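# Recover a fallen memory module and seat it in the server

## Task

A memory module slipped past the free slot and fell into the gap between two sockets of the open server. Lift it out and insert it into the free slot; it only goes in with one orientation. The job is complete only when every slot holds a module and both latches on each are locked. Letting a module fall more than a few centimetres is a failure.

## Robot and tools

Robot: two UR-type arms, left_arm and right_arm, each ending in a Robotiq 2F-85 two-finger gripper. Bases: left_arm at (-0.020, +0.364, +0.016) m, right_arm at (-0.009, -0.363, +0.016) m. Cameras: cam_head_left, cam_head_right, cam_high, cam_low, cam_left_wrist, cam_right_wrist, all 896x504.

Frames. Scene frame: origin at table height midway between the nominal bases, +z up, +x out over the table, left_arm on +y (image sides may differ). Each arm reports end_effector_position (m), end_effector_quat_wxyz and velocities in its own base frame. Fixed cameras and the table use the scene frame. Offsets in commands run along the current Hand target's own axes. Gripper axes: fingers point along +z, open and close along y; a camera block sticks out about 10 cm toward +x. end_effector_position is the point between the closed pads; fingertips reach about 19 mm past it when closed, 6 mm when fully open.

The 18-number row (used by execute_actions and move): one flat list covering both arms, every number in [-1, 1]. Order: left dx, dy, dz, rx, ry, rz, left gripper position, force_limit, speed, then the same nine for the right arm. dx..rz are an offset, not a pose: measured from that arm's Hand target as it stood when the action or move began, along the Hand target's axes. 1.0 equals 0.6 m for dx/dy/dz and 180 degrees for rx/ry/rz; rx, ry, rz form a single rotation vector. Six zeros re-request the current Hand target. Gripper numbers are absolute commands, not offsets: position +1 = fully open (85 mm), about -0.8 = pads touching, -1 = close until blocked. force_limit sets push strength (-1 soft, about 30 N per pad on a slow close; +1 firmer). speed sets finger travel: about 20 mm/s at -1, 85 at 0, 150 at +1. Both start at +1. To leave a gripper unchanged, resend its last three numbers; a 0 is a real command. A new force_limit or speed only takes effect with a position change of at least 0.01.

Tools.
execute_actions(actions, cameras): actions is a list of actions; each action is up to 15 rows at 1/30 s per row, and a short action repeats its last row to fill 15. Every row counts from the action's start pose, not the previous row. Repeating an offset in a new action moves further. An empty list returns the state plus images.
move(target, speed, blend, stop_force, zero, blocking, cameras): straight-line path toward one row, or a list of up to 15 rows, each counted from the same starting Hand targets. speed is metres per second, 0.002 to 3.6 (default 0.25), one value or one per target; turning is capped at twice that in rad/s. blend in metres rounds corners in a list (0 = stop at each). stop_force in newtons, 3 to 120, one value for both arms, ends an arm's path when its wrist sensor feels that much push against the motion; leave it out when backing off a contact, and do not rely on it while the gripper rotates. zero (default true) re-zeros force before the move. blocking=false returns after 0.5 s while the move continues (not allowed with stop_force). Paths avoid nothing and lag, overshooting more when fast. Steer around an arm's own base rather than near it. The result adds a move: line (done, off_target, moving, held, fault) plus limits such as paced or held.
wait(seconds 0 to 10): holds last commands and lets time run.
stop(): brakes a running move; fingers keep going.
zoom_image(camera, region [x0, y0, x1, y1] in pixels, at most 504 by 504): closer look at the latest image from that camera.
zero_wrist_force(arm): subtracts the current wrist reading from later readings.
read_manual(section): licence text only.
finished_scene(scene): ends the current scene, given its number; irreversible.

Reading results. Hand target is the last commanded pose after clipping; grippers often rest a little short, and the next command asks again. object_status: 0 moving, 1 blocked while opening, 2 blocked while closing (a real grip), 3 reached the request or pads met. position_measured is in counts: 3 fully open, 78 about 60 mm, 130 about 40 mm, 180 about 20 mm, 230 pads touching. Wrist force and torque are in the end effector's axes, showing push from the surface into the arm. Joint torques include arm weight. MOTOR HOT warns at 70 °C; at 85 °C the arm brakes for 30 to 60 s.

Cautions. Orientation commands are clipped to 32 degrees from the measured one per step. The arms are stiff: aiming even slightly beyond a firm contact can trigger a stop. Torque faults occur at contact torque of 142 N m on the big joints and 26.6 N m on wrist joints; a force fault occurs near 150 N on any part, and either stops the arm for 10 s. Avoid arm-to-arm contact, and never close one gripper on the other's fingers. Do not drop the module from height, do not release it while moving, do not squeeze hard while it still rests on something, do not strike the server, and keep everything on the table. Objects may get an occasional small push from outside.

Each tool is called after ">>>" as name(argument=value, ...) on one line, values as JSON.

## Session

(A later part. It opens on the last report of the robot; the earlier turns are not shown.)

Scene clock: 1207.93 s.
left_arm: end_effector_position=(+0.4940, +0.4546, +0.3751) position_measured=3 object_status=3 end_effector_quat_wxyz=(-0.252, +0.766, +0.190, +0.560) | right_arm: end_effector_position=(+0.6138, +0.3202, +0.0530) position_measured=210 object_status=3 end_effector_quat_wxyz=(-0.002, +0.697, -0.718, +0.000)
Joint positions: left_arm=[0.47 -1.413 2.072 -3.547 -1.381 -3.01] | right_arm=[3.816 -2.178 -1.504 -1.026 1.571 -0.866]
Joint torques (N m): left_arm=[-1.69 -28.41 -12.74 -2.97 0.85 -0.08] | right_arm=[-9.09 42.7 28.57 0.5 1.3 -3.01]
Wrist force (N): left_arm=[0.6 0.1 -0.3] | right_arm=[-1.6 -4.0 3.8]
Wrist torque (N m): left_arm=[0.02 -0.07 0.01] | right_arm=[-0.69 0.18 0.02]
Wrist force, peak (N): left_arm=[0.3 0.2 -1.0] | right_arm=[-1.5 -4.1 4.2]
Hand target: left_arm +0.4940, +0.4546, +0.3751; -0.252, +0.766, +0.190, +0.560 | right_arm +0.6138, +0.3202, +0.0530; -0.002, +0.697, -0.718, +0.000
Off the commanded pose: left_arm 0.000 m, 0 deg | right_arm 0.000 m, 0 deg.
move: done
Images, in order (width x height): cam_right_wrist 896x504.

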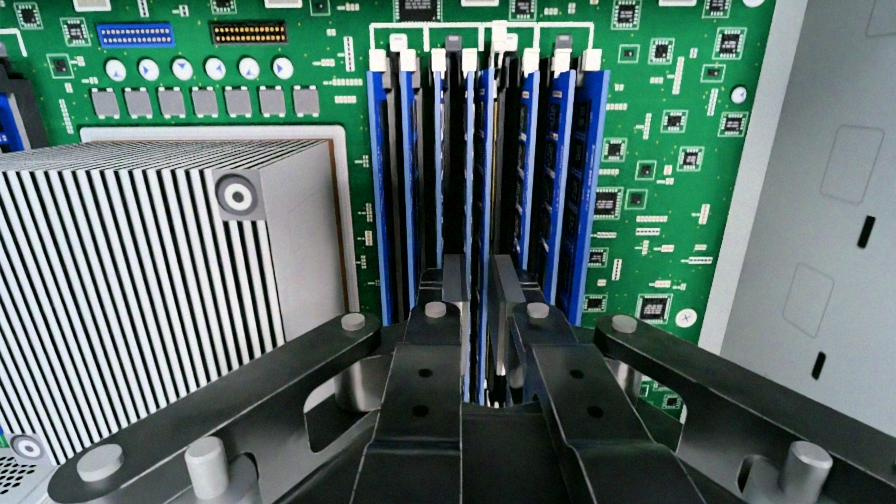

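>>> move(target=[[0,0,0,0,0,0,1,1,1,0,-0.0003,0,0,0,0,-0.650,-0.5,-1],[0,0,0,0,0,0,1,1,1,0,-0.0008,0,0,0,0,-0.661,-0.5,-1],[0,0,0,0,0,0,1,1,1,0,-0.0013,0,0,0,0,-0.673,-0.5,-1],[0,0,0,0,0,0,1,1,1,0,-0.0018,0,0,0,0,-0.685,-0.5,-1]], speed=0.01, cameras=["cam_right_wrist"])

>>> zoom_image(camera="cam_right_wrist", region=[420, 210, 520, 290])

Scene clock: 1218.17 s.
left_arm: end_effector_position=(+0.4940, +0.4546, +0.3751) position_measured=3 object_status=3 end_effector_quat_wxyz=(-0.252, +0.766, +0.190, +0.560) | right_arm: end_effector_position=(+0.6149, +0.3202, +0.0530) position_measured=215 object_status=3 end_effector_quat_wxyz=(-0.002, +0.697, -0.718, +0.000)
Joint positions: left_arm=[0.47 -1.413 2.072 -3.547 -1.381 -3.01] | right_arm=[3.815 -2.18 -1.501 -1.028 1.571 -0.867]
Joint torques (N m): left_arm=[-1.58 -27.76 -12.2 -2.89 0.86 -0.15] | right_arm=[-8.86 42.6 28.35 0.41 1.4 -2.98]
Wrist force (N): left_arm=[0.1 -0.4 0.0] | right_arm=[-1.7 -3.8 3.9]
Wrist torque (N m): left_arm=[-0.06 -0.02 0.01] | right_arm=[-0.67 0.20 0.02]
Wrist force, peak (N): left_arm=[0.2 -0.1 -1.0] | right_arm=[-1.6 -4.3 4.0]
Hand target: left_arm +0.4940, +0.4546, +0.3751; -0.252, +0.766, +0.190, +0.560 | right_arm +0.6149, +0.3202, +0.0530; -0.002, +0.697, -0.718, +0.000
Off the commanded pose: left_arm 0.000 m, 0 deg | right_arm 0.000 m, 0 deg.
move: done
Images, in order (width x height): cam_right_wrist 896x504.

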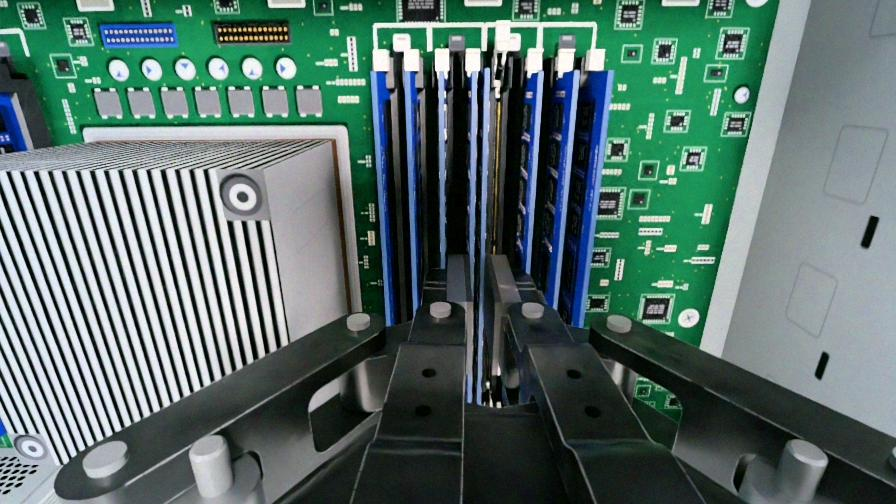

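Scaled by 5.040 from the camera's 896x504 image, which has a finer 1280x720 frame.

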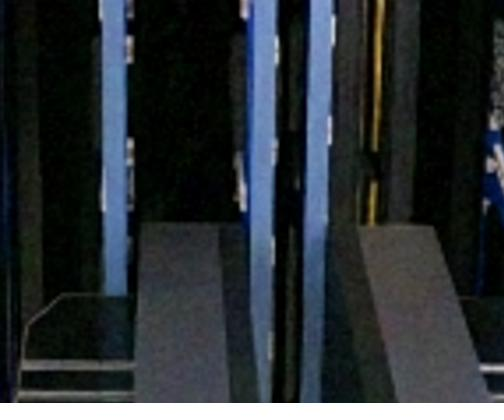

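>>> move(target=[0,0,0,0,0,0,1,1,1,0,0,0,0,0,0,-1,-0.6,-1], speed=0.02)

>>> wait(seconds=0.4, cameras=["cam_right_wrist"])

>>> zoom_image(camera="cam_right_wrist", region=[420, 210, 520, 290])

Scene clock: 1229.13 s.
left_arm: end_effector_position=(+0.4940, +0.4546, +0.3751) position_measured=3 object_status=3 end_effector_quat_wxyz=(-0.252, +0.766, +0.190, +0.560) | right_arm: end_effector_position=(+0.6149, +0.3202, +0.0530) position_measured=221 object_status=2 end_effector_quat_wxyz=(-0.002, +0.697, -0.718, +0.000)
Joint positions: left_arm=[0.47 -1.413 2.072 -3.547 -1.381 -3.01] | right_arm=[3.815 -2.18 -1.501 -1.028 1.571 -0.867]
Joint torques (N m): left_arm=[-1.43 -28.56 -13.12 -2.92 0.95 -0.12] | right_arm=[-9.92 42.57 27.95 1.38 1.4 -2.66]
Wrist force (N): left_arm=[0.3 0.1 -0.5] | right_arm=[0.2 -2.0 1.7]
Wrist torque (N m): left_arm=[0.02 -0.05 0.00] | right_arm=[-0.73 0.15 -0.07]
Wrist force, peak (N): left_arm=[0.7 0.6 -0.3] | right_arm=[-1.6 -4.0 4.1]
Hand target: left_arm +0.4940, +0.4546, +0.3751; -0.252, +0.766, +0.190, +0.560 | right_arm +0.6149, +0.3202, +0.0530; -0.002, +0.697, -0.718, +0.000
Off the commanded pose: left_arm 0.000 m, 0 deg | right_arm 0.000 m, 0 deg.
move: done

Scene clock: 1229.53 s.
left_arm: end_effector_position=(+0.4940, +0.4546, +0.3751) position_measured=3 object_status=3 end_effector_quat_wxyz=(-0.252, +0.766, +0.190, +0.560) | right_arm: end_effector_position=(+0.6149, +0.3202, +0.0530) position_measured=221 object_status=2 end_effector_quat_wxyz=(-0.002, +0.697, -0.718, +0.000)
Joint positions: left_arm=[0.47 -1.413 2.072 -3.547 -1.381 -3.01] | right_arm=[3.815 -2.18 -1.501 -1.028 1.571 -0.867]
Joint torques (N m): left_arm=[-1.83 -27.32 -12.04 -2.88 0.81 -0.12] | right_arm=[-9.19 42.93 28.07 2.22 1.28 -2.5]
Wrist force (N): left_arm=[0.2 0.1 -0.4] | right_arm=[-0.1 -2.0 1.4]
Wrist torque (N m): left_arm=[0.01 -0.03 0.00] | right_arm=[-0.73 0.19 -0.07]
Wrist force, peak (N): left_arm=[0.5 -0.4 -0.8] | right_arm=[0.0 -2.0 1.8]
Hand target: left_arm +0.4940, +0.4546, +0.3751; -0.252, +0.766, +0.190, +0.560 | right_arm +0.6149, +0.3202, +0.0530; -0.002, +0.697, -0.718, +0.000
Tool commands: left_gripper/position=+1.0 left_gripper/force_limit=+1.0 left_gripper/speed=+1.0 right_gripper/position=-1.0 right_gripper/force_limit=-0.6 right_gripper/speed=-1.0
Off the commanded pose: left_arm 0.000 m, 0 deg | right_arm 0.000 m, 0 deg.
wait: 0.40 s; at rest by 0.17 s
Images, in order (width x height): cam_right_wrist 896x504.

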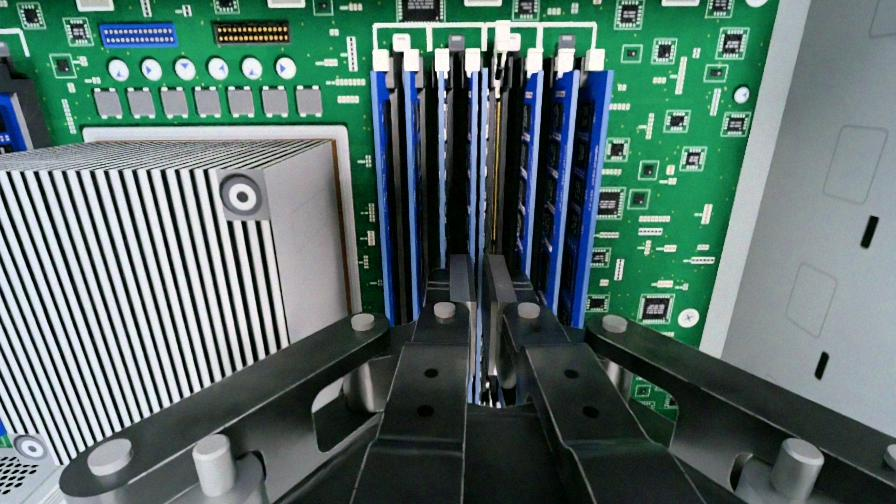

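Scaled by 5.040 from the camera's 896x504 image, which has a finer 1280x720 frame.

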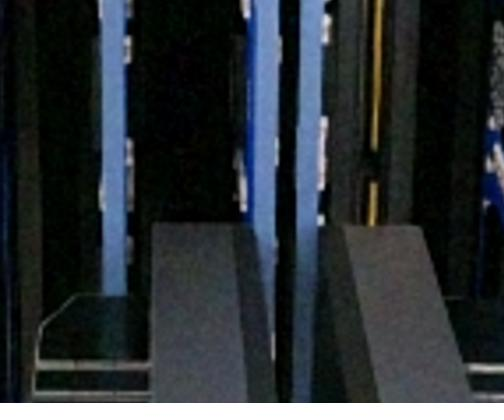

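>>> move(target=[0,0,0,0,0,0,1,1,1,0,0,-0.005,0,0,0,-1,-0.6,-1], speed=0.01, cameras=["cam_right_wrist"])

>>> zoom_image(camera="cam_right_wrist", region=[420, 20, 540, 120])

>>> zoom_image(camera="cam_right_wrist", region=[420, 210, 520, 290])

Scene clock: 1234.13 s.
left_arm: end_effector_position=(+0.4940, +0.4546, +0.3751) position_measured=3 object_status=3 end_effector_quat_wxyz=(-0.252, +0.766, +0.190, +0.560) | right_arm: end_effector_position=(+0.6149, +0.3202, +0.0559) position_measured=221 object_status=2 end_effector_quat_wxyz=(-0.002, +0.697, -0.718, +0.000)
Joint positions: left_arm=[0.47 -1.413 2.072 -3.547 -1.381 -3.01] | right_arm=[3.815 -2.177 -1.499 -1.033 1.571 -0.867]
Joint torques (N m): left_arm=[-1.02 -28.42 -13.19 -3.12 0.93 -0.01] | right_arm=[-9.23 65.12 34.87 2.36 -1.57 -1.02]
Wrist force (N): left_arm=[0.3 0.0 -0.8] | right_arm=[-0.6 -3.0 16.9]
Wrist torque (N m): left_arm=[0.02 -0.03 0.01] | right_arm=[-0.70 0.20 -0.02]
Wrist force, peak (N): left_arm=[0.6 -0.1 -0.8] | right_arm=[-9.9 -4.0 34.1]
Hand target: left_arm +0.4940, +0.4546, +0.3751; -0.252, +0.766, +0.190, +0.560 | right_arm +0.6149, +0.3202, +0.0560; -0.002, +0.697, -0.718, +0.000
Off the commanded pose: left_arm 0.000 m, 0 deg | right_arm 0.000 m, 0 deg.
move: done
Images, in order (width x height): cam_right_wrist 896x504.

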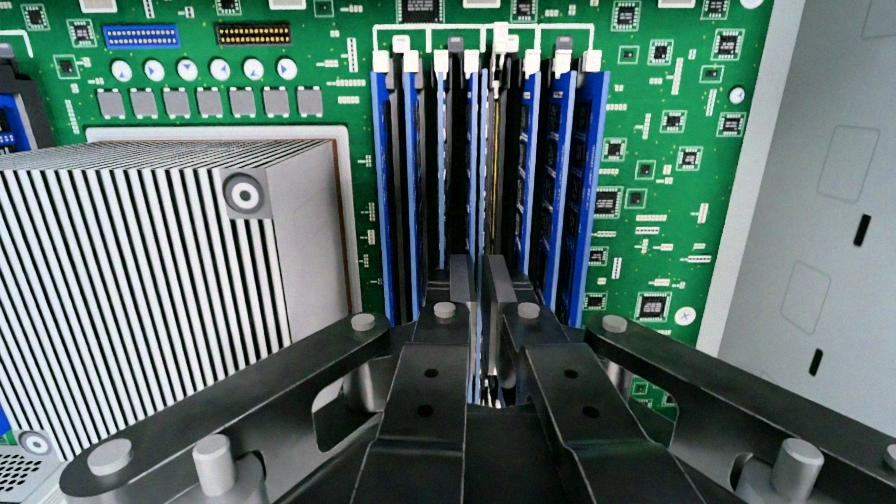

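Scaled by 4.200 from the camera's 896x504 image, which has a finer 1280x720 frame.

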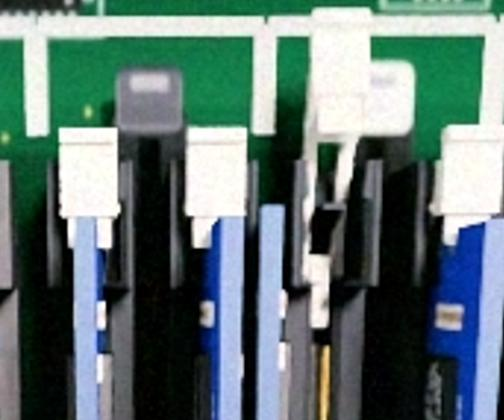

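Scaled by 5.040 from the camera's 896x504 image, which has a finer 1280x720 frame.

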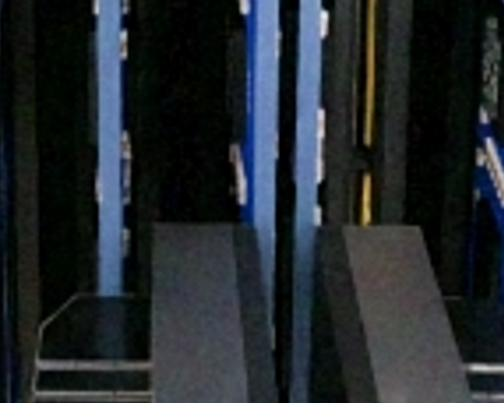

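>>> move(target=[0,0,0,0,0,0,1,1,1,0,0,-0.003,0,0,0,-1,-0.6,-1], speed=0.006, cameras=["cam_right_wrist"])

>>> zoom_image(camera="cam_right_wrist", region=[420, 20, 540, 120])

>>> zoom_image(camera="cam_right_wrist", region=[420, 210, 520, 290])

Scene clock: 1241.87 s.
left_arm: end_effector_position=(+0.4940, +0.4546, +0.3751) position_measured=3 object_status=3 end_effector_quat_wxyz=(-0.252, +0.766, +0.190, +0.560) | right_arm: end_effector_position=(+0.6149, +0.3202, +0.0577) position_measured=230 object_status=0 end_effector_quat_wxyz=(-0.002, +0.697, -0.718, +0.000)
Joint positions: left_arm=[0.47 -1.413 2.072 -3.547 -1.381 -3.01] | right_arm=[3.815 -2.174 -1.497 -1.038 1.57 -0.867]
Joint torques (N m): left_arm=[-1.59 -29.03 -12.32 -2.99 0.94 0.04] | right_arm=[-6.27 63.58 27.34 -1.78 1.4 1.08]
Wrist force (N): left_arm=[0.4 0.2 -0.4] | right_arm=[-7.8 -16.1 15.8]
Wrist torque (N m): left_arm=[0.03 -0.05 0.00] | right_arm=[-0.46 0.22 0.00]
Wrist force, peak (N): left_arm=[0.6 0.0 -0.8] | right_arm=[-7.8 -15.8 16.8]
Hand target: left_arm +0.4940, +0.4546, +0.3751; -0.252, +0.766, +0.190, +0.560 | right_arm +0.6149, +0.3202, +0.0578; -0.002, +0.697, -0.718, +0.000
Off the commanded pose: left_arm 0.000 m, 0 deg | right_arm 0.000 m, 0 deg.
move: done
Images, in order (width x height): cam_right_wrist 896x504.

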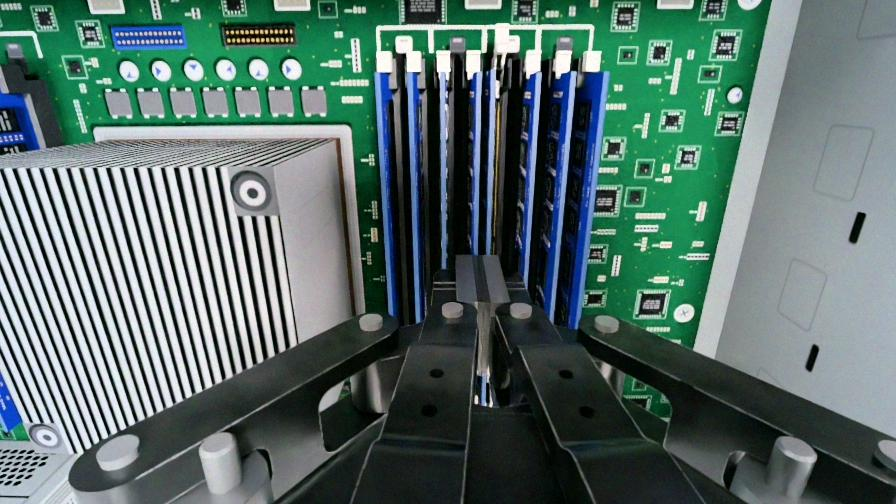

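Scaled by 4.200 from the camera's 896x504 image, which has a finer 1280x720 frame.

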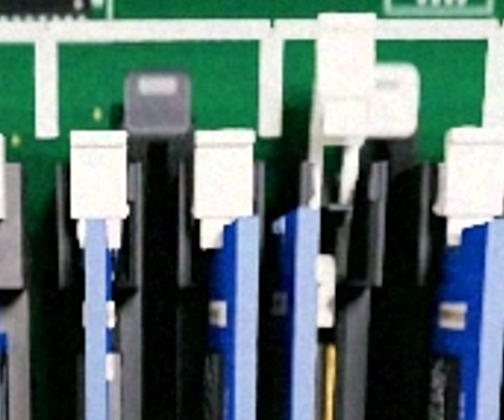

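Scaled by 5.040 from the camera's 896x504 image, which has a finer 1280x720 frame.

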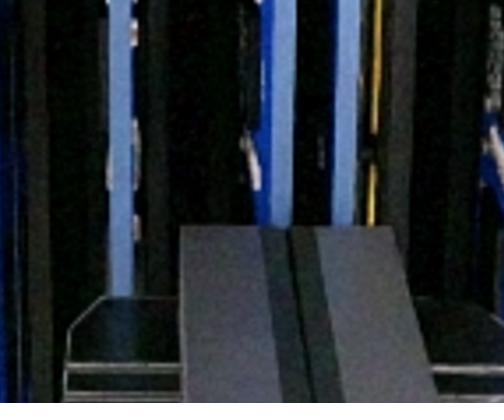

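>>> move(target=[[0,0,0,0,0,0,1,1,1,0,0,0,0,0,0,-0.74,-0.5,-1],[0,0,0,0,0,0,1,1,1,0,0,-0.02,0,0,0,-0.74,-0.5,-1],[0,0,0,0,0,0,1,1,1,0,0.01,-0.06,0,0,0,-0.74,-0.5,-1]], speed=[0.05,0.05,0.1], cameras=["cam_right_wrist"])

>>> zoom_image(camera="cam_right_wrist", region=[400, 60, 520, 160])

>>> zoom_image(camera="cam_right_wrist", region=[400, 170, 520, 270])

Scene clock: 1314.00 s.
left_arm: end_effector_position=(+0.4940, +0.4546, +0.3751) position_measured=3 object_status=3 end_effector_quat_wxyz=(-0.252, +0.766, +0.190, +0.560) | right_arm: end_effector_position=(+0.6088, +0.3203, +0.0936) position_measured=222 object_status=3 end_effector_quat_wxyz=(-0.002, +0.697, -0.718, +0.000)
Joint positions: left_arm=[0.47 -1.413 2.072 -3.547 -1.381 -3.01] | right_arm=[3.821 -2.123 -1.479 -1.107 1.571 -0.862]
Joint torques (N m): left_arm=[-1.61 -28.03 -12.21 -3.09 1 0] | right_arm=[8.1 55.39 29.04 0.21 -1.37 2.64]
Wrist force (N): left_arm=[-0.1 0.2 0.0] | right_arm=[-1.8 -4.1 4.2]
Wrist torque (N m): left_arm=[0.04 0.01 -0.01] | right_arm=[-0.69 0.22 -0.13]
Wrist force, peak (N): left_arm=[0.8 0.1 -0.7] | right_arm=[-7.6 -15.9 17.2]
Hand target: left_arm +0.4940, +0.4546, +0.3751; -0.252, +0.766, +0.190, +0.560 | right_arm +0.6088, +0.3203, +0.0938; -0.002, +0.697, -0.718, +0.000
Off the commanded pose: left_arm 0.000 m, 0 deg | right_arm 0.000 m, 0 deg.
move: done
Images, in order (width x height): cam_right_wrist 896x504.

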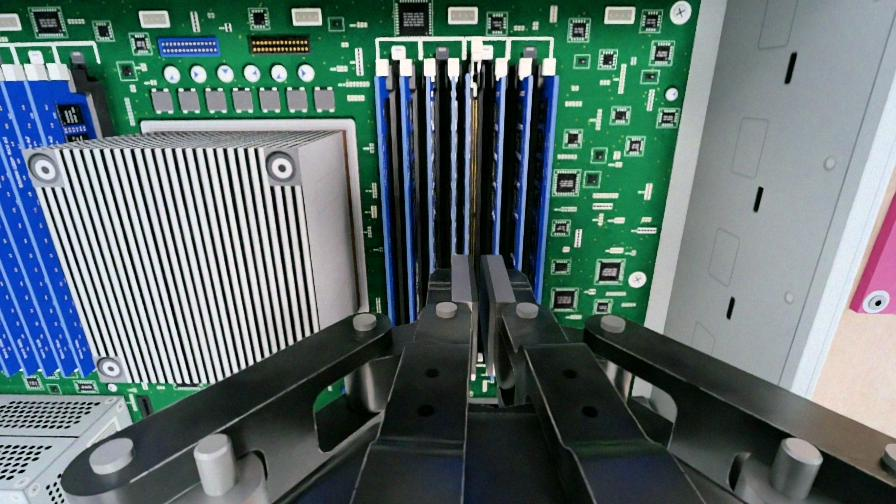

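Scaled by 4.200 from the camera's 896x504 image, which has a finer 1280x720 frame.

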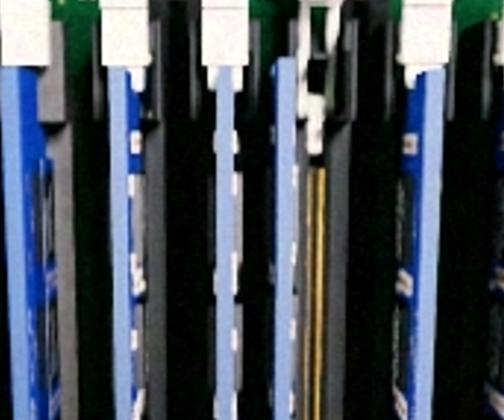

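Scaled by 4.200 from the camera's 896x504 image, which has a finer 1280x720 frame.

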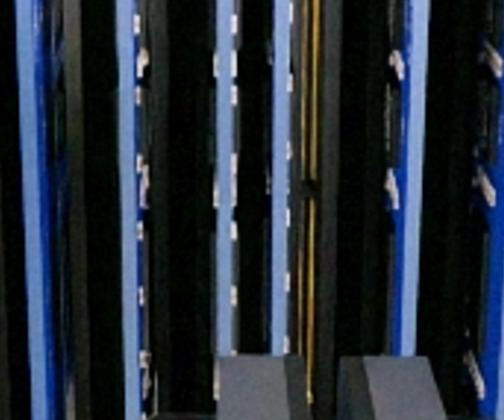

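>>> move(target=[[0,0,0,0,0,0,1,1,1,0.01,0,-0.055,0,0,0.1,-1,0,0],[0,0,0,0,0,0,1,1,1,0.08,0.001,-0.055,0,0,0.5,-1,0,0],[0,0,0,0,0,0,1,1,1,0.1395,0.0025,-0.055,0,0,1.0,-1,0,0],[0,0,0,0,0,0,1,1,1,0.1395,0.0025,0.058,0,0,1.0,-1,0,0]], speed=[0.3,0.5,0.5,0.15], blend=[0.02,0.03,0.005,0], cameras=["cam_right_wrist"])

>>> zoom_image(camera="cam_right_wrist", region=[420, 190, 540, 290])

Scene clock: 1331.83 s.
left_arm: end_effector_position=(+0.4940, +0.4546, +0.3751) position_measured=3 object_status=3 end_effector_quat_wxyz=(-0.252, +0.766, +0.190, +0.560) | right_arm: end_effector_position=(+0.6049, +0.2368, +0.0589) position_measured=232 object_status=3 end_effector_quat_wxyz=(+0.000, +0.718, +0.697, +0.002)
Joint positions: left_arm=[0.47 -1.413 2.072 -3.547 -1.381 -3.01] | right_arm=[3.721 -2.084 -1.645 -0.98 1.571 2.18]
Joint torques (N m): left_arm=[-2.06 -28.12 -11.98 -3.09 0.89 -0.09] | right_arm=[7.49 37.11 13.65 5.08 -1.46 2.64]
Wrist force (N): left_arm=[0.2 0.2 -0.6] | right_arm=[-1.8 -4.3 4.3]
Wrist torque (N m): left_arm=[0.03 -0.04 0.00] | right_arm=[-0.71 0.22 -0.14]
Wrist force, peak (N): left_arm=[0.7 0.1 -0.9] | right_arm=[-1.8 -4.5 5.5]
Hand target: left_arm +0.4940, +0.4546, +0.3751; -0.252, +0.766, +0.190, +0.560 | right_arm +0.6049, +0.2368, +0.0588; +0.000, +0.718, +0.697, +0.002
Off the commanded pose: left_arm 0.000 m, 0 deg | right_arm 0.000 m, 0 deg.
move: done
Images, in order (width x height): cam_right_wrist 896x504.

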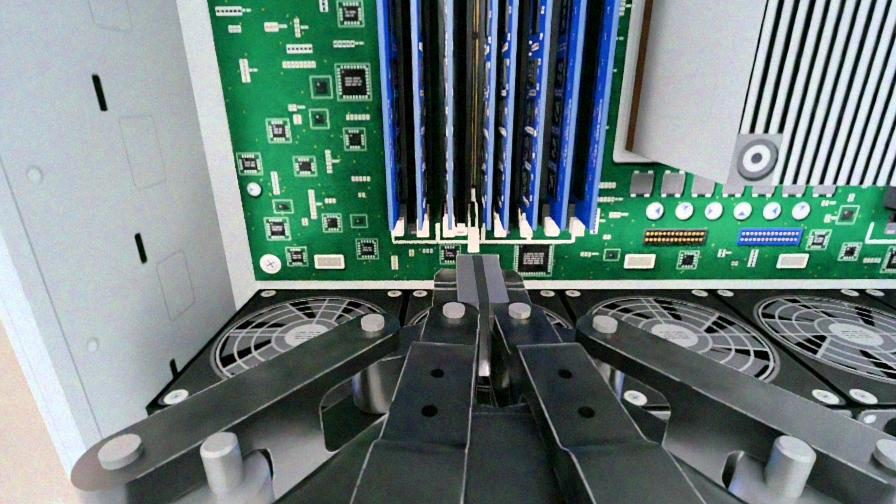

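Scaled by 4.200 from the camera's 896x504 image, which has a finer 1280x720 frame.

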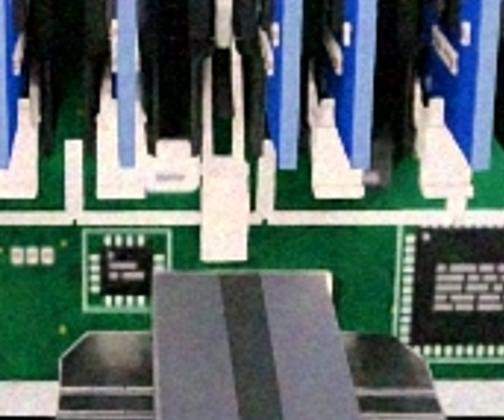

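>>> move(target=[0,0,0,0,0,0,1,1,1,0,0.0025,0.0163,0,0,0,-1,0,0], speed=0.03, stop_force=6, cameras=[])

>>> move(target=[0,0,0,0,0,0,1,1,1,0.012,0,0,0,0,0,-1,0,0], speed=0.01, stop_force=8, cameras=["cam_right_wrist"])

>>> zoom_image(camera="cam_right_wrist", region=[420, 190, 540, 290])

Scene clock: 1341.50 s.
left_arm: end_effector_position=(+0.4940, +0.4546, +0.3751) position_measured=3 object_status=3 end_effector_quat_wxyz=(-0.252, +0.766, +0.190, +0.560) | right_arm: end_effector_position=(+0.6064, +0.2367, +0.0490) position_measured=232 object_status=3 end_effector_quat_wxyz=(+0.000, +0.718, +0.697, +0.002)
Joint positions: left_arm=[0.47 -1.413 2.072 -3.547 -1.381 -3.01] | right_arm=[3.72 -2.1 -1.649 -0.96 1.571 2.179]
Joint torques (N m): left_arm=[-1.98 -28.68 -11.64 -3.01 0.92 -0.03] | right_arm=[-9.29 38.34 13.3 5.07 -0.93 -2.92]
Wrist force (N): left_arm=[0.2 0.3 -0.4] | right_arm=[-2.0 -4.4 4.3]
Wrist torque (N m): left_arm=[0.05 -0.02 0.00] | right_arm=[-0.74 0.25 0.02]
Wrist force, peak (N): left_arm=[0.2 0.1 -1.0] | right_arm=[-1.6 -4.3 4.9]
Hand target: left_arm +0.4940, +0.4546, +0.3751; -0.252, +0.766, +0.190, +0.560 | right_arm +0.6064, +0.2367, +0.0490; +0.000, +0.718, +0.697, +0.002
Off the commanded pose: left_arm 0.000 m, 0 deg | right_arm 0.000 m, 0 deg.
move: done
No camera images: "cameras" was empty.

Scene clock: 1343.17 s.
left_arm: end_effector_position=(+0.4940, +0.4546, +0.3751) position_measured=3 object_status=3 end_effector_quat_wxyz=(-0.252, +0.766, +0.190, +0.560) | right_arm: end_effector_position=(+0.6067, +0.2439, +0.0490) position_measured=232 object_status=3 end_effector_quat_wxyz=(+0.000, +0.718, +0.697, +0.002)
Joint positions: left_arm=[0.47 -1.413 2.072 -3.547 -1.381 -3.01] | right_arm=[3.729 -2.105 -1.64 -0.964 1.571 2.188]
Joint torques (N m): left_arm=[-1.71 -28.4 -11.92 -2.92 0.91 -0.02] | right_arm=[8.52 39.34 27.32 0.67 -1.47 2.74]
Wrist force (N): left_arm=[0.3 0.1 -0.6] | right_arm=[-1.9 -4.3 4.2]
Wrist torque (N m): left_arm=[0.01 -0.04 0.00] | right_arm=[-0.73 0.22 -0.14]
Wrist force, peak (N): left_arm=[0.2 0.2 -0.9] | right_arm=[-1.8 -4.4 4.7]
Hand target: left_arm +0.4940, +0.4546, +0.3751; -0.252, +0.766, +0.190, +0.560 | right_arm +0.6067, +0.2439, +0.0490; +0.000, +0.718, +0.697, +0.002
Off the commanded pose: left_arm 0.000 m, 0 deg | right_arm 0.000 m, 0 deg.
move: done
Images, in order (width x height): cam_right_wrist 896x504.

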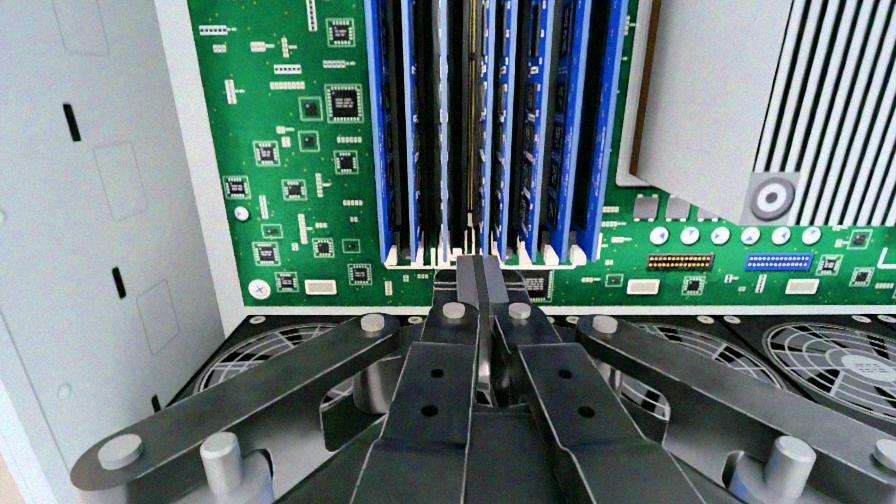

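Scaled by 4.200 from the camera's 896x504 image, which has a finer 1280x720 frame.

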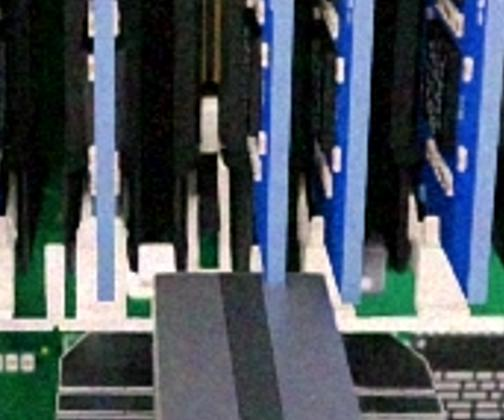

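>>> move(target=[0,0,0,0,0,0,1,1,1,0.0292,0,0,0,0,0,-1,0,0], speed=0.015, stop_force=12, cameras=["cam_right_wrist"])

>>> zoom_image(camera="cam_right_wrist", region=[420, 190, 540, 290])

Scene clock: 1349.47 s.
left_arm: end_effector_position=(+0.4940, +0.4546, +0.3751) position_measured=3 object_status=3 end_effector_quat_wxyz=(-0.252, +0.766, +0.190, +0.560) | right_arm: end_effector_position=(+0.6068, +0.2473, +0.0490) position_measured=232 object_status=3 end_effector_quat_wxyz=(+0.000, +0.718, +0.697, +0.002)
Joint positions: left_arm=[0.47 -1.413 2.072 -3.547 -1.381 -3.01] | right_arm=[3.734 -2.108 -1.635 -0.965 1.571 2.192]
Joint torques (N m): left_arm=[-1.97 -28.07 -12.48 -2.9 0.69 0.01] | right_arm=[-2.15 51.71 15.2 6.19 2.59 -2.95]
Wrist force (N): left_arm=[0.2 -0.1 -0.3] | right_arm=[-15.4 -4.3 0.9]
Wrist torque (N m): left_arm=[-0.01 -0.02 0.00] | right_arm=[-0.75 0.39 0.01]
Wrist force, peak (N): left_arm=[0.0 -0.1 -1.0] | right_arm=[-25.0 -5.1 -3.8]
Hand target: left_arm +0.4940, +0.4546, +0.3751; -0.252, +0.766, +0.190, +0.560 | right_arm +0.6068, +0.2473, +0.0490; +0.000, +0.718, +0.697, +0.002 (not the last commanded pose)
Off the commanded pose: left_arm 0.000 m, 0 deg | right_arm 0.014 m, 0 deg.
move: contact (right_arm)
Images, in order (width x height): cam_right_wrist 896x504.

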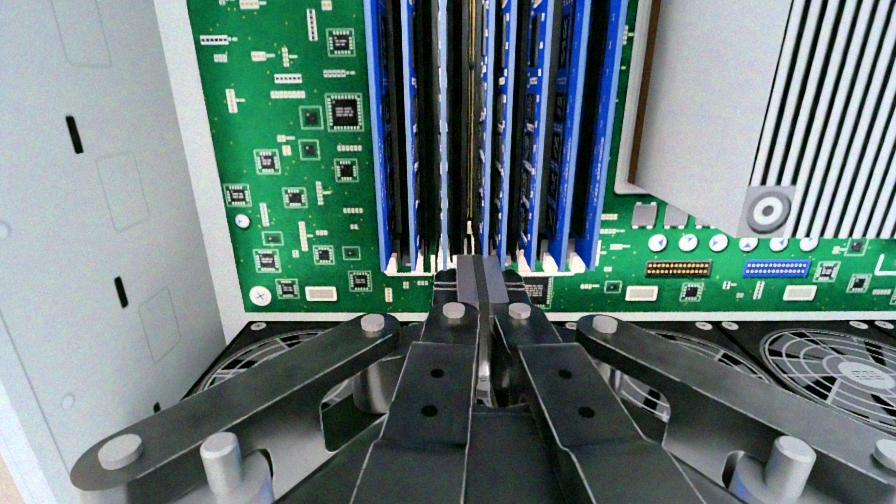

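Scaled by 4.200 from the camera's 896x504 image, which has a finer 1280x720 frame.

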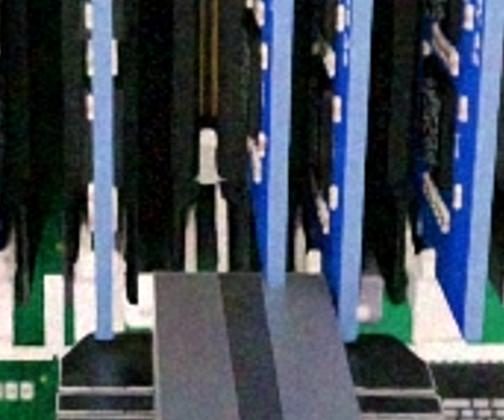

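>>> move(target=[[0,0,0,0,0,0,1,1,1,-0.01,0,0,0,0,0,-1,0,0],[0,0,0,0,0,0,1,1,1,-0.01,0,-0.12,0,0,-0.1,-1,0,0],[0,0,0,0,0,0,1,1,1,0.1,-0.01,-0.12,0,0,-0.5,-1,0,0],[0,0,0,0,0,0,1,1,1,0.213,-0.0177,-0.085,0,0,-1.0,-1,0,0]], speed=[0.1,0.3,0.5,0.5], blend=[0,0.02,0.03,0], cameras=["cam_right_wrist"])

>>> zoom_image(camera="cam_right_wrist", region=[380, 170, 500, 270])

Scene clock: 1362.53 s.
left_arm: end_effector_position=(+0.4940, +0.4546, +0.3751) position_measured=3 object_status=3 end_effector_quat_wxyz=(-0.252, +0.766, +0.190, +0.560) | right_arm: end_effector_position=(+0.5998, +0.3753, +0.1003) position_measured=232 object_status=3 end_effector_quat_wxyz=(-0.002, +0.696, -0.718, +0.000)
Joint positions: left_arm=[0.47 -1.413 2.072 -3.547 -1.381 -3.01] | right_arm=[3.89 -2.159 -1.401 -1.149 1.57 -0.792]
Joint torques (N m): left_arm=[-1.77 -27.93 -10.97 -3.16 0.83 -0.07] | right_arm=[7.83 42.95 29.22 0.48 1.34 -2.9]
Wrist force (N): left_arm=[0.3 0.0 -0.4] | right_arm=[-1.6 -3.2 4.0]
Wrist torque (N m): left_arm=[0.01 -0.03 0.01] | right_arm=[-0.56 0.18 0.03]
Wrist force, peak (N): left_arm=[0.7 0.4 -0.8] | right_arm=[-15.7 -4.5 1.1]
Hand target: left_arm +0.4940, +0.4546, +0.3751; -0.252, +0.766, +0.190, +0.560 | right_arm +0.5998, +0.3753, +0.1003; -0.002, +0.697, -0.718, +0.000
Off the commanded pose: left_arm 0.000 m, 0 deg | right_arm 0.000 m, 0 deg.
move: done
Images, in order (width x height): cam_right_wrist 896x504.

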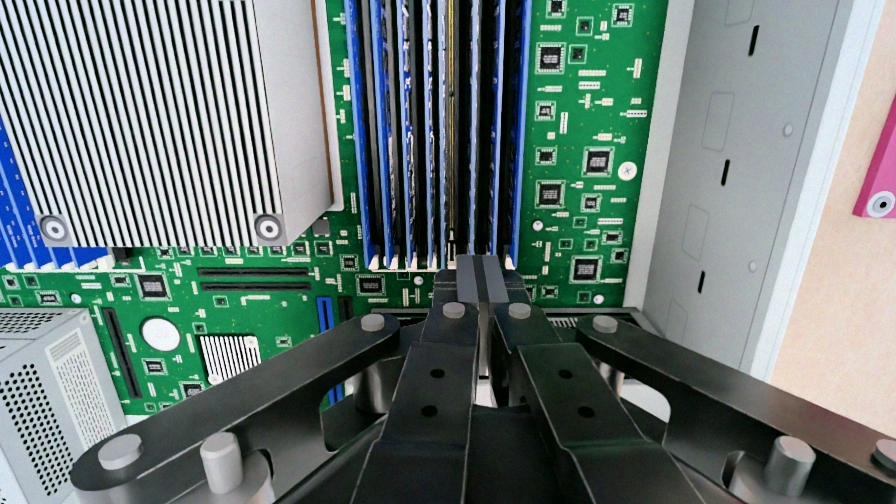

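Scaled by 4.200 from the camera's 896x504 image, which has a finer 1280x720 frame.

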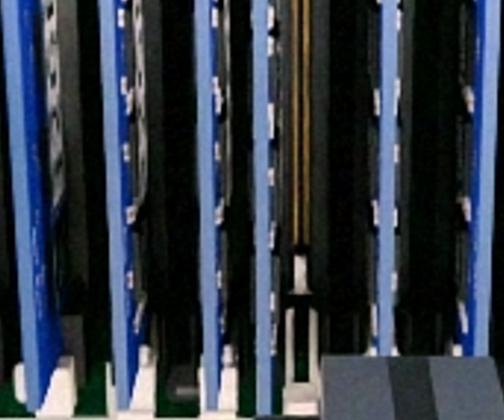

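>>> move(target=[0,0,0,0,0,0,1,1,1,-0.04,0,-0.02,0,0,0,-1,0,0], speed=0.25, cameras=["cam_right_wrist"])

>>> zoom_image(camera="cam_right_wrist", region=[400, 190, 500, 260])

Scene clock: 1366.33 s.
left_arm: end_effector_position=(+0.4940, +0.4546, +0.3751) position_measured=3 object_status=3 end_effector_quat_wxyz=(-0.252, +0.766, +0.190, +0.560) | right_arm: end_effector_position=(+0.6005, +0.3991, +0.1123) position_measured=232 object_status=3 end_effector_quat_wxyz=(-0.002, +0.697, -0.718, +0.000)
Joint positions: left_arm=[0.47 -1.413 2.072 -3.547 -1.381 -3.01] | right_arm=[3.914 -2.178 -1.336 -1.195 1.57 -0.768]
Joint torques (N m): left_arm=[-1.32 -28.53 -11.46 -3 0.91 -0.1] | right_arm=[8.14 44.91 31.43 0.55 -1.43 2.69]
Wrist force (N): left_arm=[0.5 -0.1 -0.5] | right_arm=[-1.6 -3.3 4.0]
Wrist torque (N m): left_arm=[0.00 -0.07 0.00] | right_arm=[-0.58 0.20 -0.12]
Wrist force, peak (N): left_arm=[0.1 0.0 -1.1] | right_arm=[-1.5 -3.5 4.5]
Hand target: left_arm +0.4940, +0.4546, +0.3751; -0.252, +0.766, +0.190, +0.560 | right_arm +0.6005, +0.3992, +0.1123; -0.002, +0.697, -0.718, +0.000
Off the commanded pose: left_arm 0.000 m, 0 deg | right_arm 0.000 m, 0 deg.
move: done
Images, in order (width x height): cam_right_wrist 896x504.

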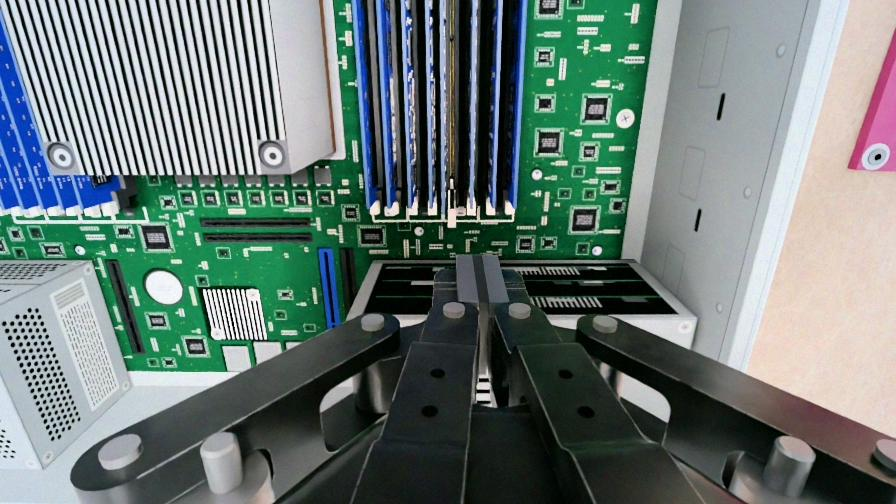

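Scaled by 5.040 from the camera's 896x504 image, which has a finer 1280x720 frame.

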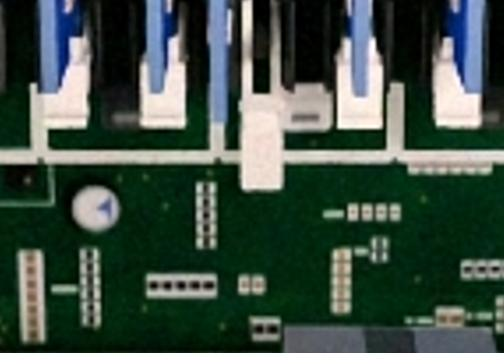

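>>> move(target=[[0,0,0,0,0,0,1,1,1,0.1,-0.005,-0.02,0,0,0.4,-1,0,0],[0,0,0,0,0,0,1,1,1,0.2,-0.015,-0.02,0,0,0.8,-1,0,0],[0,0,0,0,0,0,1,1,1,0.265,-0.0181,-0.015,0,0,1.0,-1,0,0],[0,0,0,0,0,0,1,1,1,0.265,-0.0181,0.0813,0,0,1.0,-1,0,0]], speed=[0.5,0.5,0.5,0.15], blend=[0.03,0.03,0.005,0], cameras=["cam_right_wrist"])

>>> zoom_image(camera="cam_right_wrist", region=[420, 180, 540, 280])

Scene clock: 1382.87 s.
left_arm: end_effector_position=(+0.4940, +0.4546, +0.3751) position_measured=3 object_status=3 end_effector_quat_wxyz=(-0.252, +0.766, +0.190, +0.560) | right_arm: end_effector_position=(+0.6067, +0.2401, +0.0634) position_measured=232 object_status=3 end_effector_quat_wxyz=(+0.000, +0.718, +0.697, +0.002)
Joint positions: left_arm=[0.47 -1.413 2.072 -3.547 -1.381 -3.01] | right_arm=[3.724 -2.084 -1.631 -0.994 1.571 2.183]
Joint torques (N m): left_arm=[-2.09 -27.51 -12 -2.94 1.02 0.05] | right_arm=[-9.69 37.58 13.56 5.01 -1.29 2.81]
Wrist force (N): left_arm=[0.3 -0.1 -0.5] | right_arm=[-1.4 -3.5 4.7]
Wrist torque (N m): left_arm=[-0.01 -0.03 0.01] | right_arm=[-0.60 0.16 -0.13]
Wrist force, peak (N): left_arm=[0.4 0.1 -1.0] | right_arm=[-1.4 -3.7 5.6]
Hand target: left_arm +0.4940, +0.4546, +0.3751; -0.252, +0.766, +0.190, +0.560 | right_arm +0.6067, +0.2401, +0.0632; +0.000, +0.718, +0.697, +0.002
Off the commanded pose: left_arm 0.000 m, 0 deg | right_arm 0.000 m, 0 deg.
move: done
Images, in order (width x height): cam_right_wrist 896x504.

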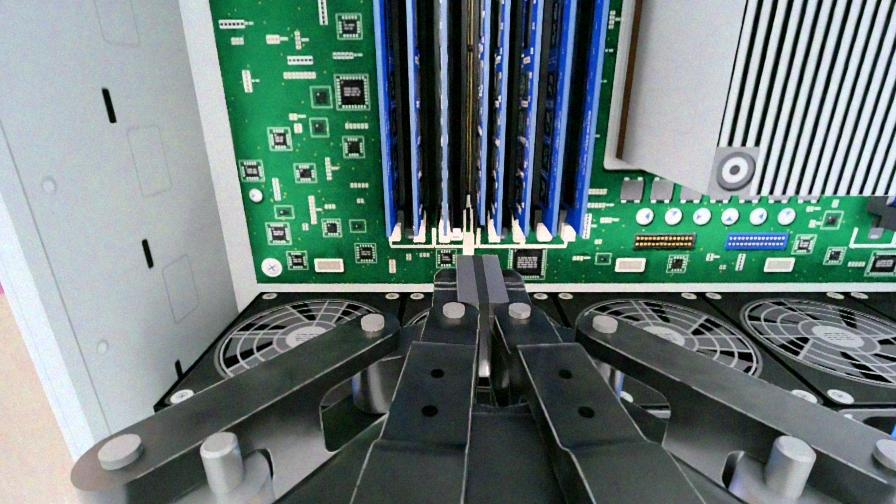

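Scaled by 4.200 from the camera's 896x504 image, which has a finer 1280x720 frame.

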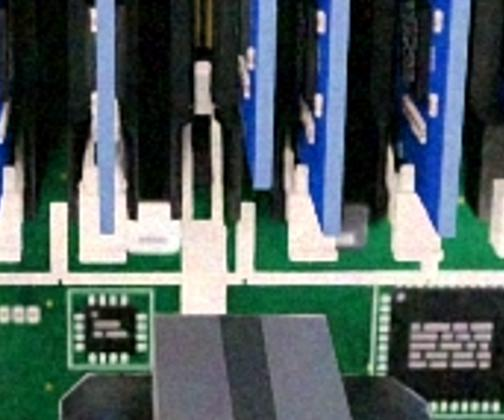

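>>> move(target=[[0,0,0,0,0,0,1,1,1,0,0,0.0155,0,0,0,-1,0,0],[0,0,0,0,0,0,1,1,1,0.037,0,0.0155,0,0,0,-1,0,0]], speed=[0.05,0.015], stop_force=15, cameras=["cam_right_wrist"])

>>> zoom_image(camera="cam_right_wrist", region=[420, 180, 540, 280])

Scene clock: 1391.57 s.
left_arm: end_effector_position=(+0.4940, +0.4546, +0.3751) position_measured=3 object_status=3 end_effector_quat_wxyz=(-0.252, +0.766, +0.190, +0.560) | right_arm: end_effector_position=(+0.6070, +0.2492, +0.0539) position_measured=232 object_status=3 end_effector_quat_wxyz=(+0.000, +0.718, +0.696, +0.002)
Joint positions: left_arm=[0.47 -1.413 2.072 -3.547 -1.381 -3.01] | right_arm=[3.736 -2.104 -1.628 -0.978 1.571 2.195]
Joint torques (N m): left_arm=[-0.89 -28.95 -11.94 -3.05 0.84 -0.03] | right_arm=[-1.16 50.35 15.18 6.35 2.56 -2.88]
Wrist force (N): left_arm=[-0.1 -0.2 -0.8] | right_arm=[-17.0 -3.4 -0.9]
Wrist torque (N m): left_arm=[-0.03 0.00 0.01] | right_arm=[-0.60 0.32 0.01]
Wrist force, peak (N): left_arm=[0.5 -0.2 -0.9] | right_arm=[-25.9 -4.1 -2.3]
Hand target: left_arm +0.4940, +0.4546, +0.3751; -0.252, +0.766, +0.190, +0.560 | right_arm +0.6070, +0.2492, +0.0539; +0.000, +0.718, +0.696, +0.002 (not the last commanded pose)
Off the commanded pose: left_arm 0.000 m, 0 deg | right_arm 0.013 m, 0 deg.
move: contact (right_arm); path passed 1 of 2 targets
Images, in order (width x height): cam_right_wrist 896x504.

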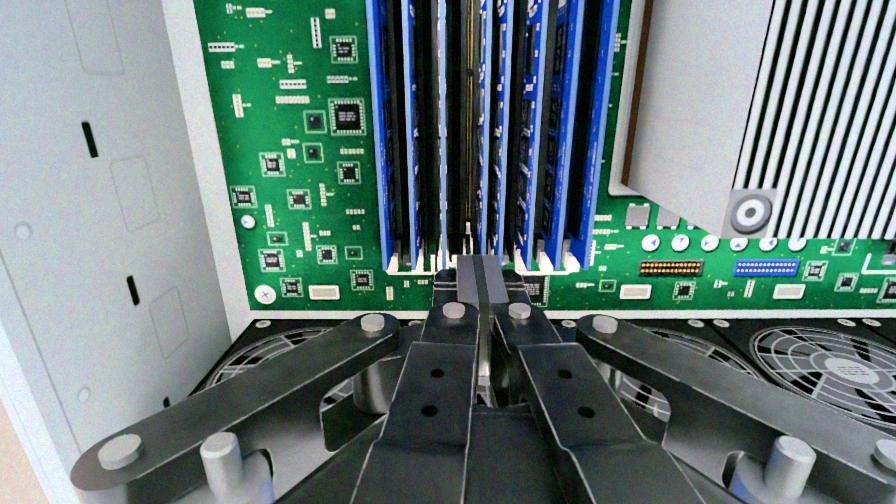

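Scaled by 4.200 from the camera's 896x504 image, which has a finer 1280x720 frame.

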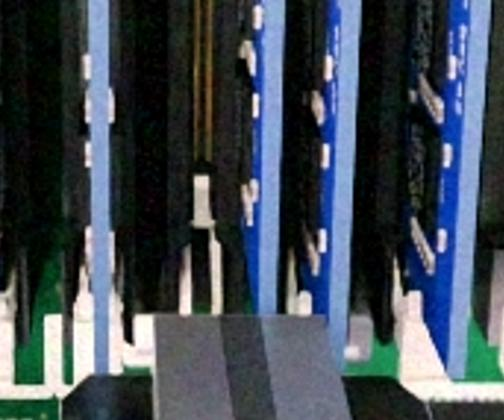

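>>> move(target=[[0,0,0,0,0,0,1,1,1,-0.01,0,0,0,0,0,-1,0,0],[0,0,0,0,0,0,1,1,1,-0.01,0,-0.11,0,0,-0.1,-1,0,0],[0,0,0,0,0,0,1,1,1,0.1,0.001,-0.11,0,0,-0.5,-1,0,0],[0,0,0,0,0,0,1,1,1,0.2497,0.003,-0.1,0,0,-1.0,-0.59,0,0],[0,0,0,0,0,0,1,1,1,0.2497,0.003,-0.033,0,0,-1.0,-0.59,0,0]], speed=[0.1,0.3,0.5,0.5,0.2], blend=[0,0.02,0.03,0,0], cameras=["cam_right_wrist"])

>>> zoom_image(camera="cam_right_wrist", region=[400, 190, 520, 290])

Scene clock: 1443.87 s.
left_arm: end_effector_position=(+0.4940, +0.4546, +0.3751) position_measured=3 object_status=3 end_effector_quat_wxyz=(-0.252, +0.766, +0.190, +0.560) | right_arm: end_effector_position=(+0.6132, +0.3988, +0.0742) position_measured=204 object_status=3 end_effector_quat_wxyz=(-0.002, +0.696, -0.718, +0.000)
Joint positions: left_arm=[0.47 -1.413 2.072 -3.547 -1.381 -3.01] | right_arm=[3.902 -2.238 -1.339 -1.132 1.57 -0.781]
Joint torques (N m): left_arm=[-1.55 -27.75 -10.92 -2.95 0.91 0.03] | right_arm=[1.1 47.02 15.34 4.9 -0.03 -2.85]
Wrist force (N): left_arm=[0.2 0.1 -0.6] | right_arm=[-1.3 -3.7 4.1]
Wrist torque (N m): left_arm=[0.03 -0.02 0.00] | right_arm=[-0.62 0.15 0.03]
Wrist force, peak (N): left_arm=[0.3 0.0 -1.1] | right_arm=[-17.5 -3.5 -0.6]
Hand target: left_arm +0.4940, +0.4546, +0.3751; -0.252, +0.766, +0.190, +0.560 | right_arm +0.6133, +0.3988, +0.0740; -0.002, +0.696, -0.718, +0.000
Off the commanded pose: left_arm 0.000 m, 0 deg | right_arm 0.000 m, 0 deg.
move: done
Images, in order (width x height): cam_right_wrist 896x504.

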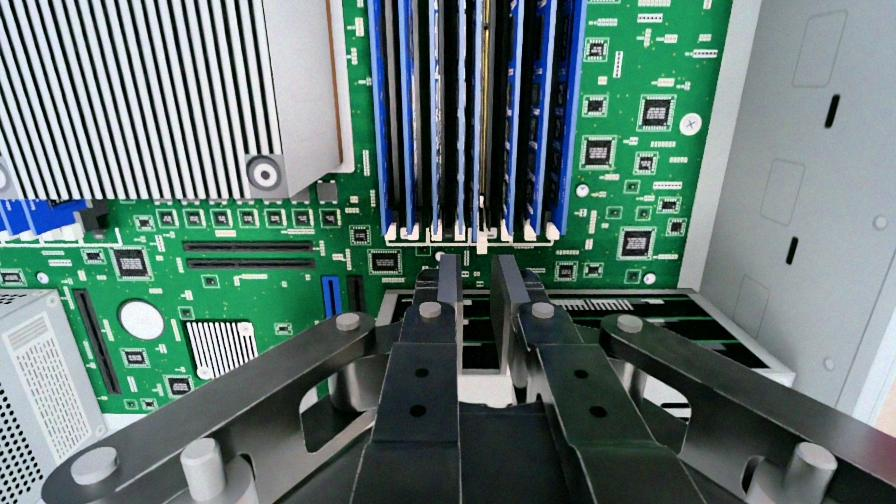

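Scaled by 4.200 from the camera's 896x504 image, which has a finer 1280x720 frame.

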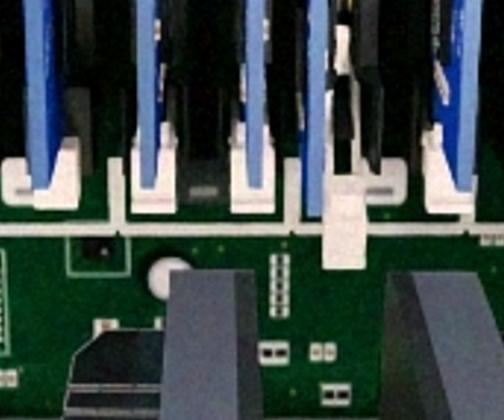

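>>> move(target=[0,0,0,0,0,0,1,1,1,-0.002,0.0013,0.023,0,0,0,-0.59,0,0], speed=0.05, stop_force=8, cameras=["cam_right_wrist"])

>>> zoom_image(camera="cam_right_wrist", region=[420, 210, 520, 290])

Scene clock: 1473.93 s.
left_arm: end_effector_position=(+0.4940, +0.4546, +0.3751) position_measured=3 object_status=3 end_effector_quat_wxyz=(-0.252, +0.766, +0.190, +0.560) | right_arm: end_effector_position=(+0.6126, +0.4001, +0.0602) position_measured=204 object_status=3 end_effector_quat_wxyz=(-0.002, +0.696, -0.718, +0.000)
Joint positions: left_arm=[0.47 -1.413 2.072 -3.547 -1.381 -3.01] | right_arm=[3.904 -2.253 -1.352 -1.103 1.57 -0.779]
Joint torques (N m): left_arm=[-1.67 -28.4 -10.72 -3 1.05 -0.08] | right_arm=[8.5 45.88 15.29 4.95 -1.33 2.73]
Wrist force (N): left_arm=[0.4 -0.1 -0.7] | right_arm=[-1.5 -3.6 3.9]
Wrist torque (N m): left_arm=[-0.01 -0.04 0.00] | right_arm=[-0.62 0.17 -0.12]
Wrist force, peak (N): left_arm=[0.6 -0.4 -0.7] | right_arm=[-1.5 -3.8 4.2]
Hand target: left_arm +0.4940, +0.4546, +0.3751; -0.252, +0.766, +0.190, +0.560 | right_arm +0.6126, +0.4001, +0.0602; -0.002, +0.696, -0.718, +0.000
Off the commanded pose: left_arm 0.000 m, 0 deg | right_arm 0.000 m, 0 deg.
move: done
Images, in order (width x height): cam_right_wrist 896x504.

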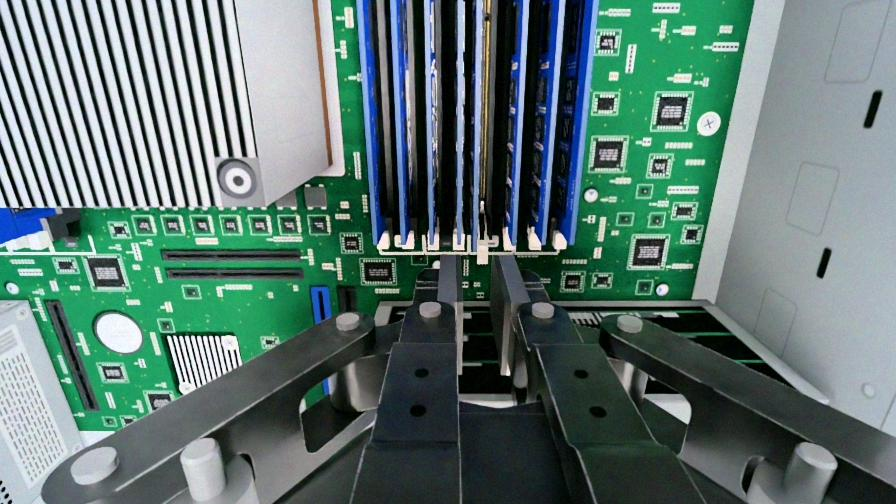

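Scaled by 5.040 from the camera's 896x504 image, which has a finer 1280x720 frame.

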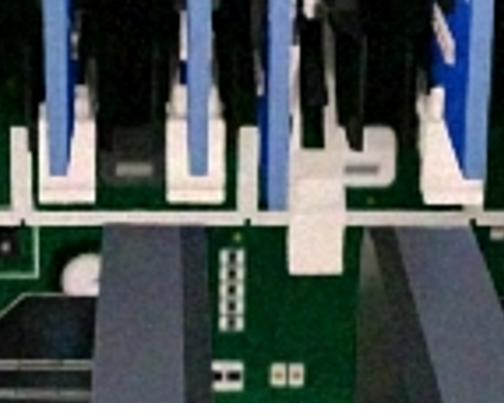

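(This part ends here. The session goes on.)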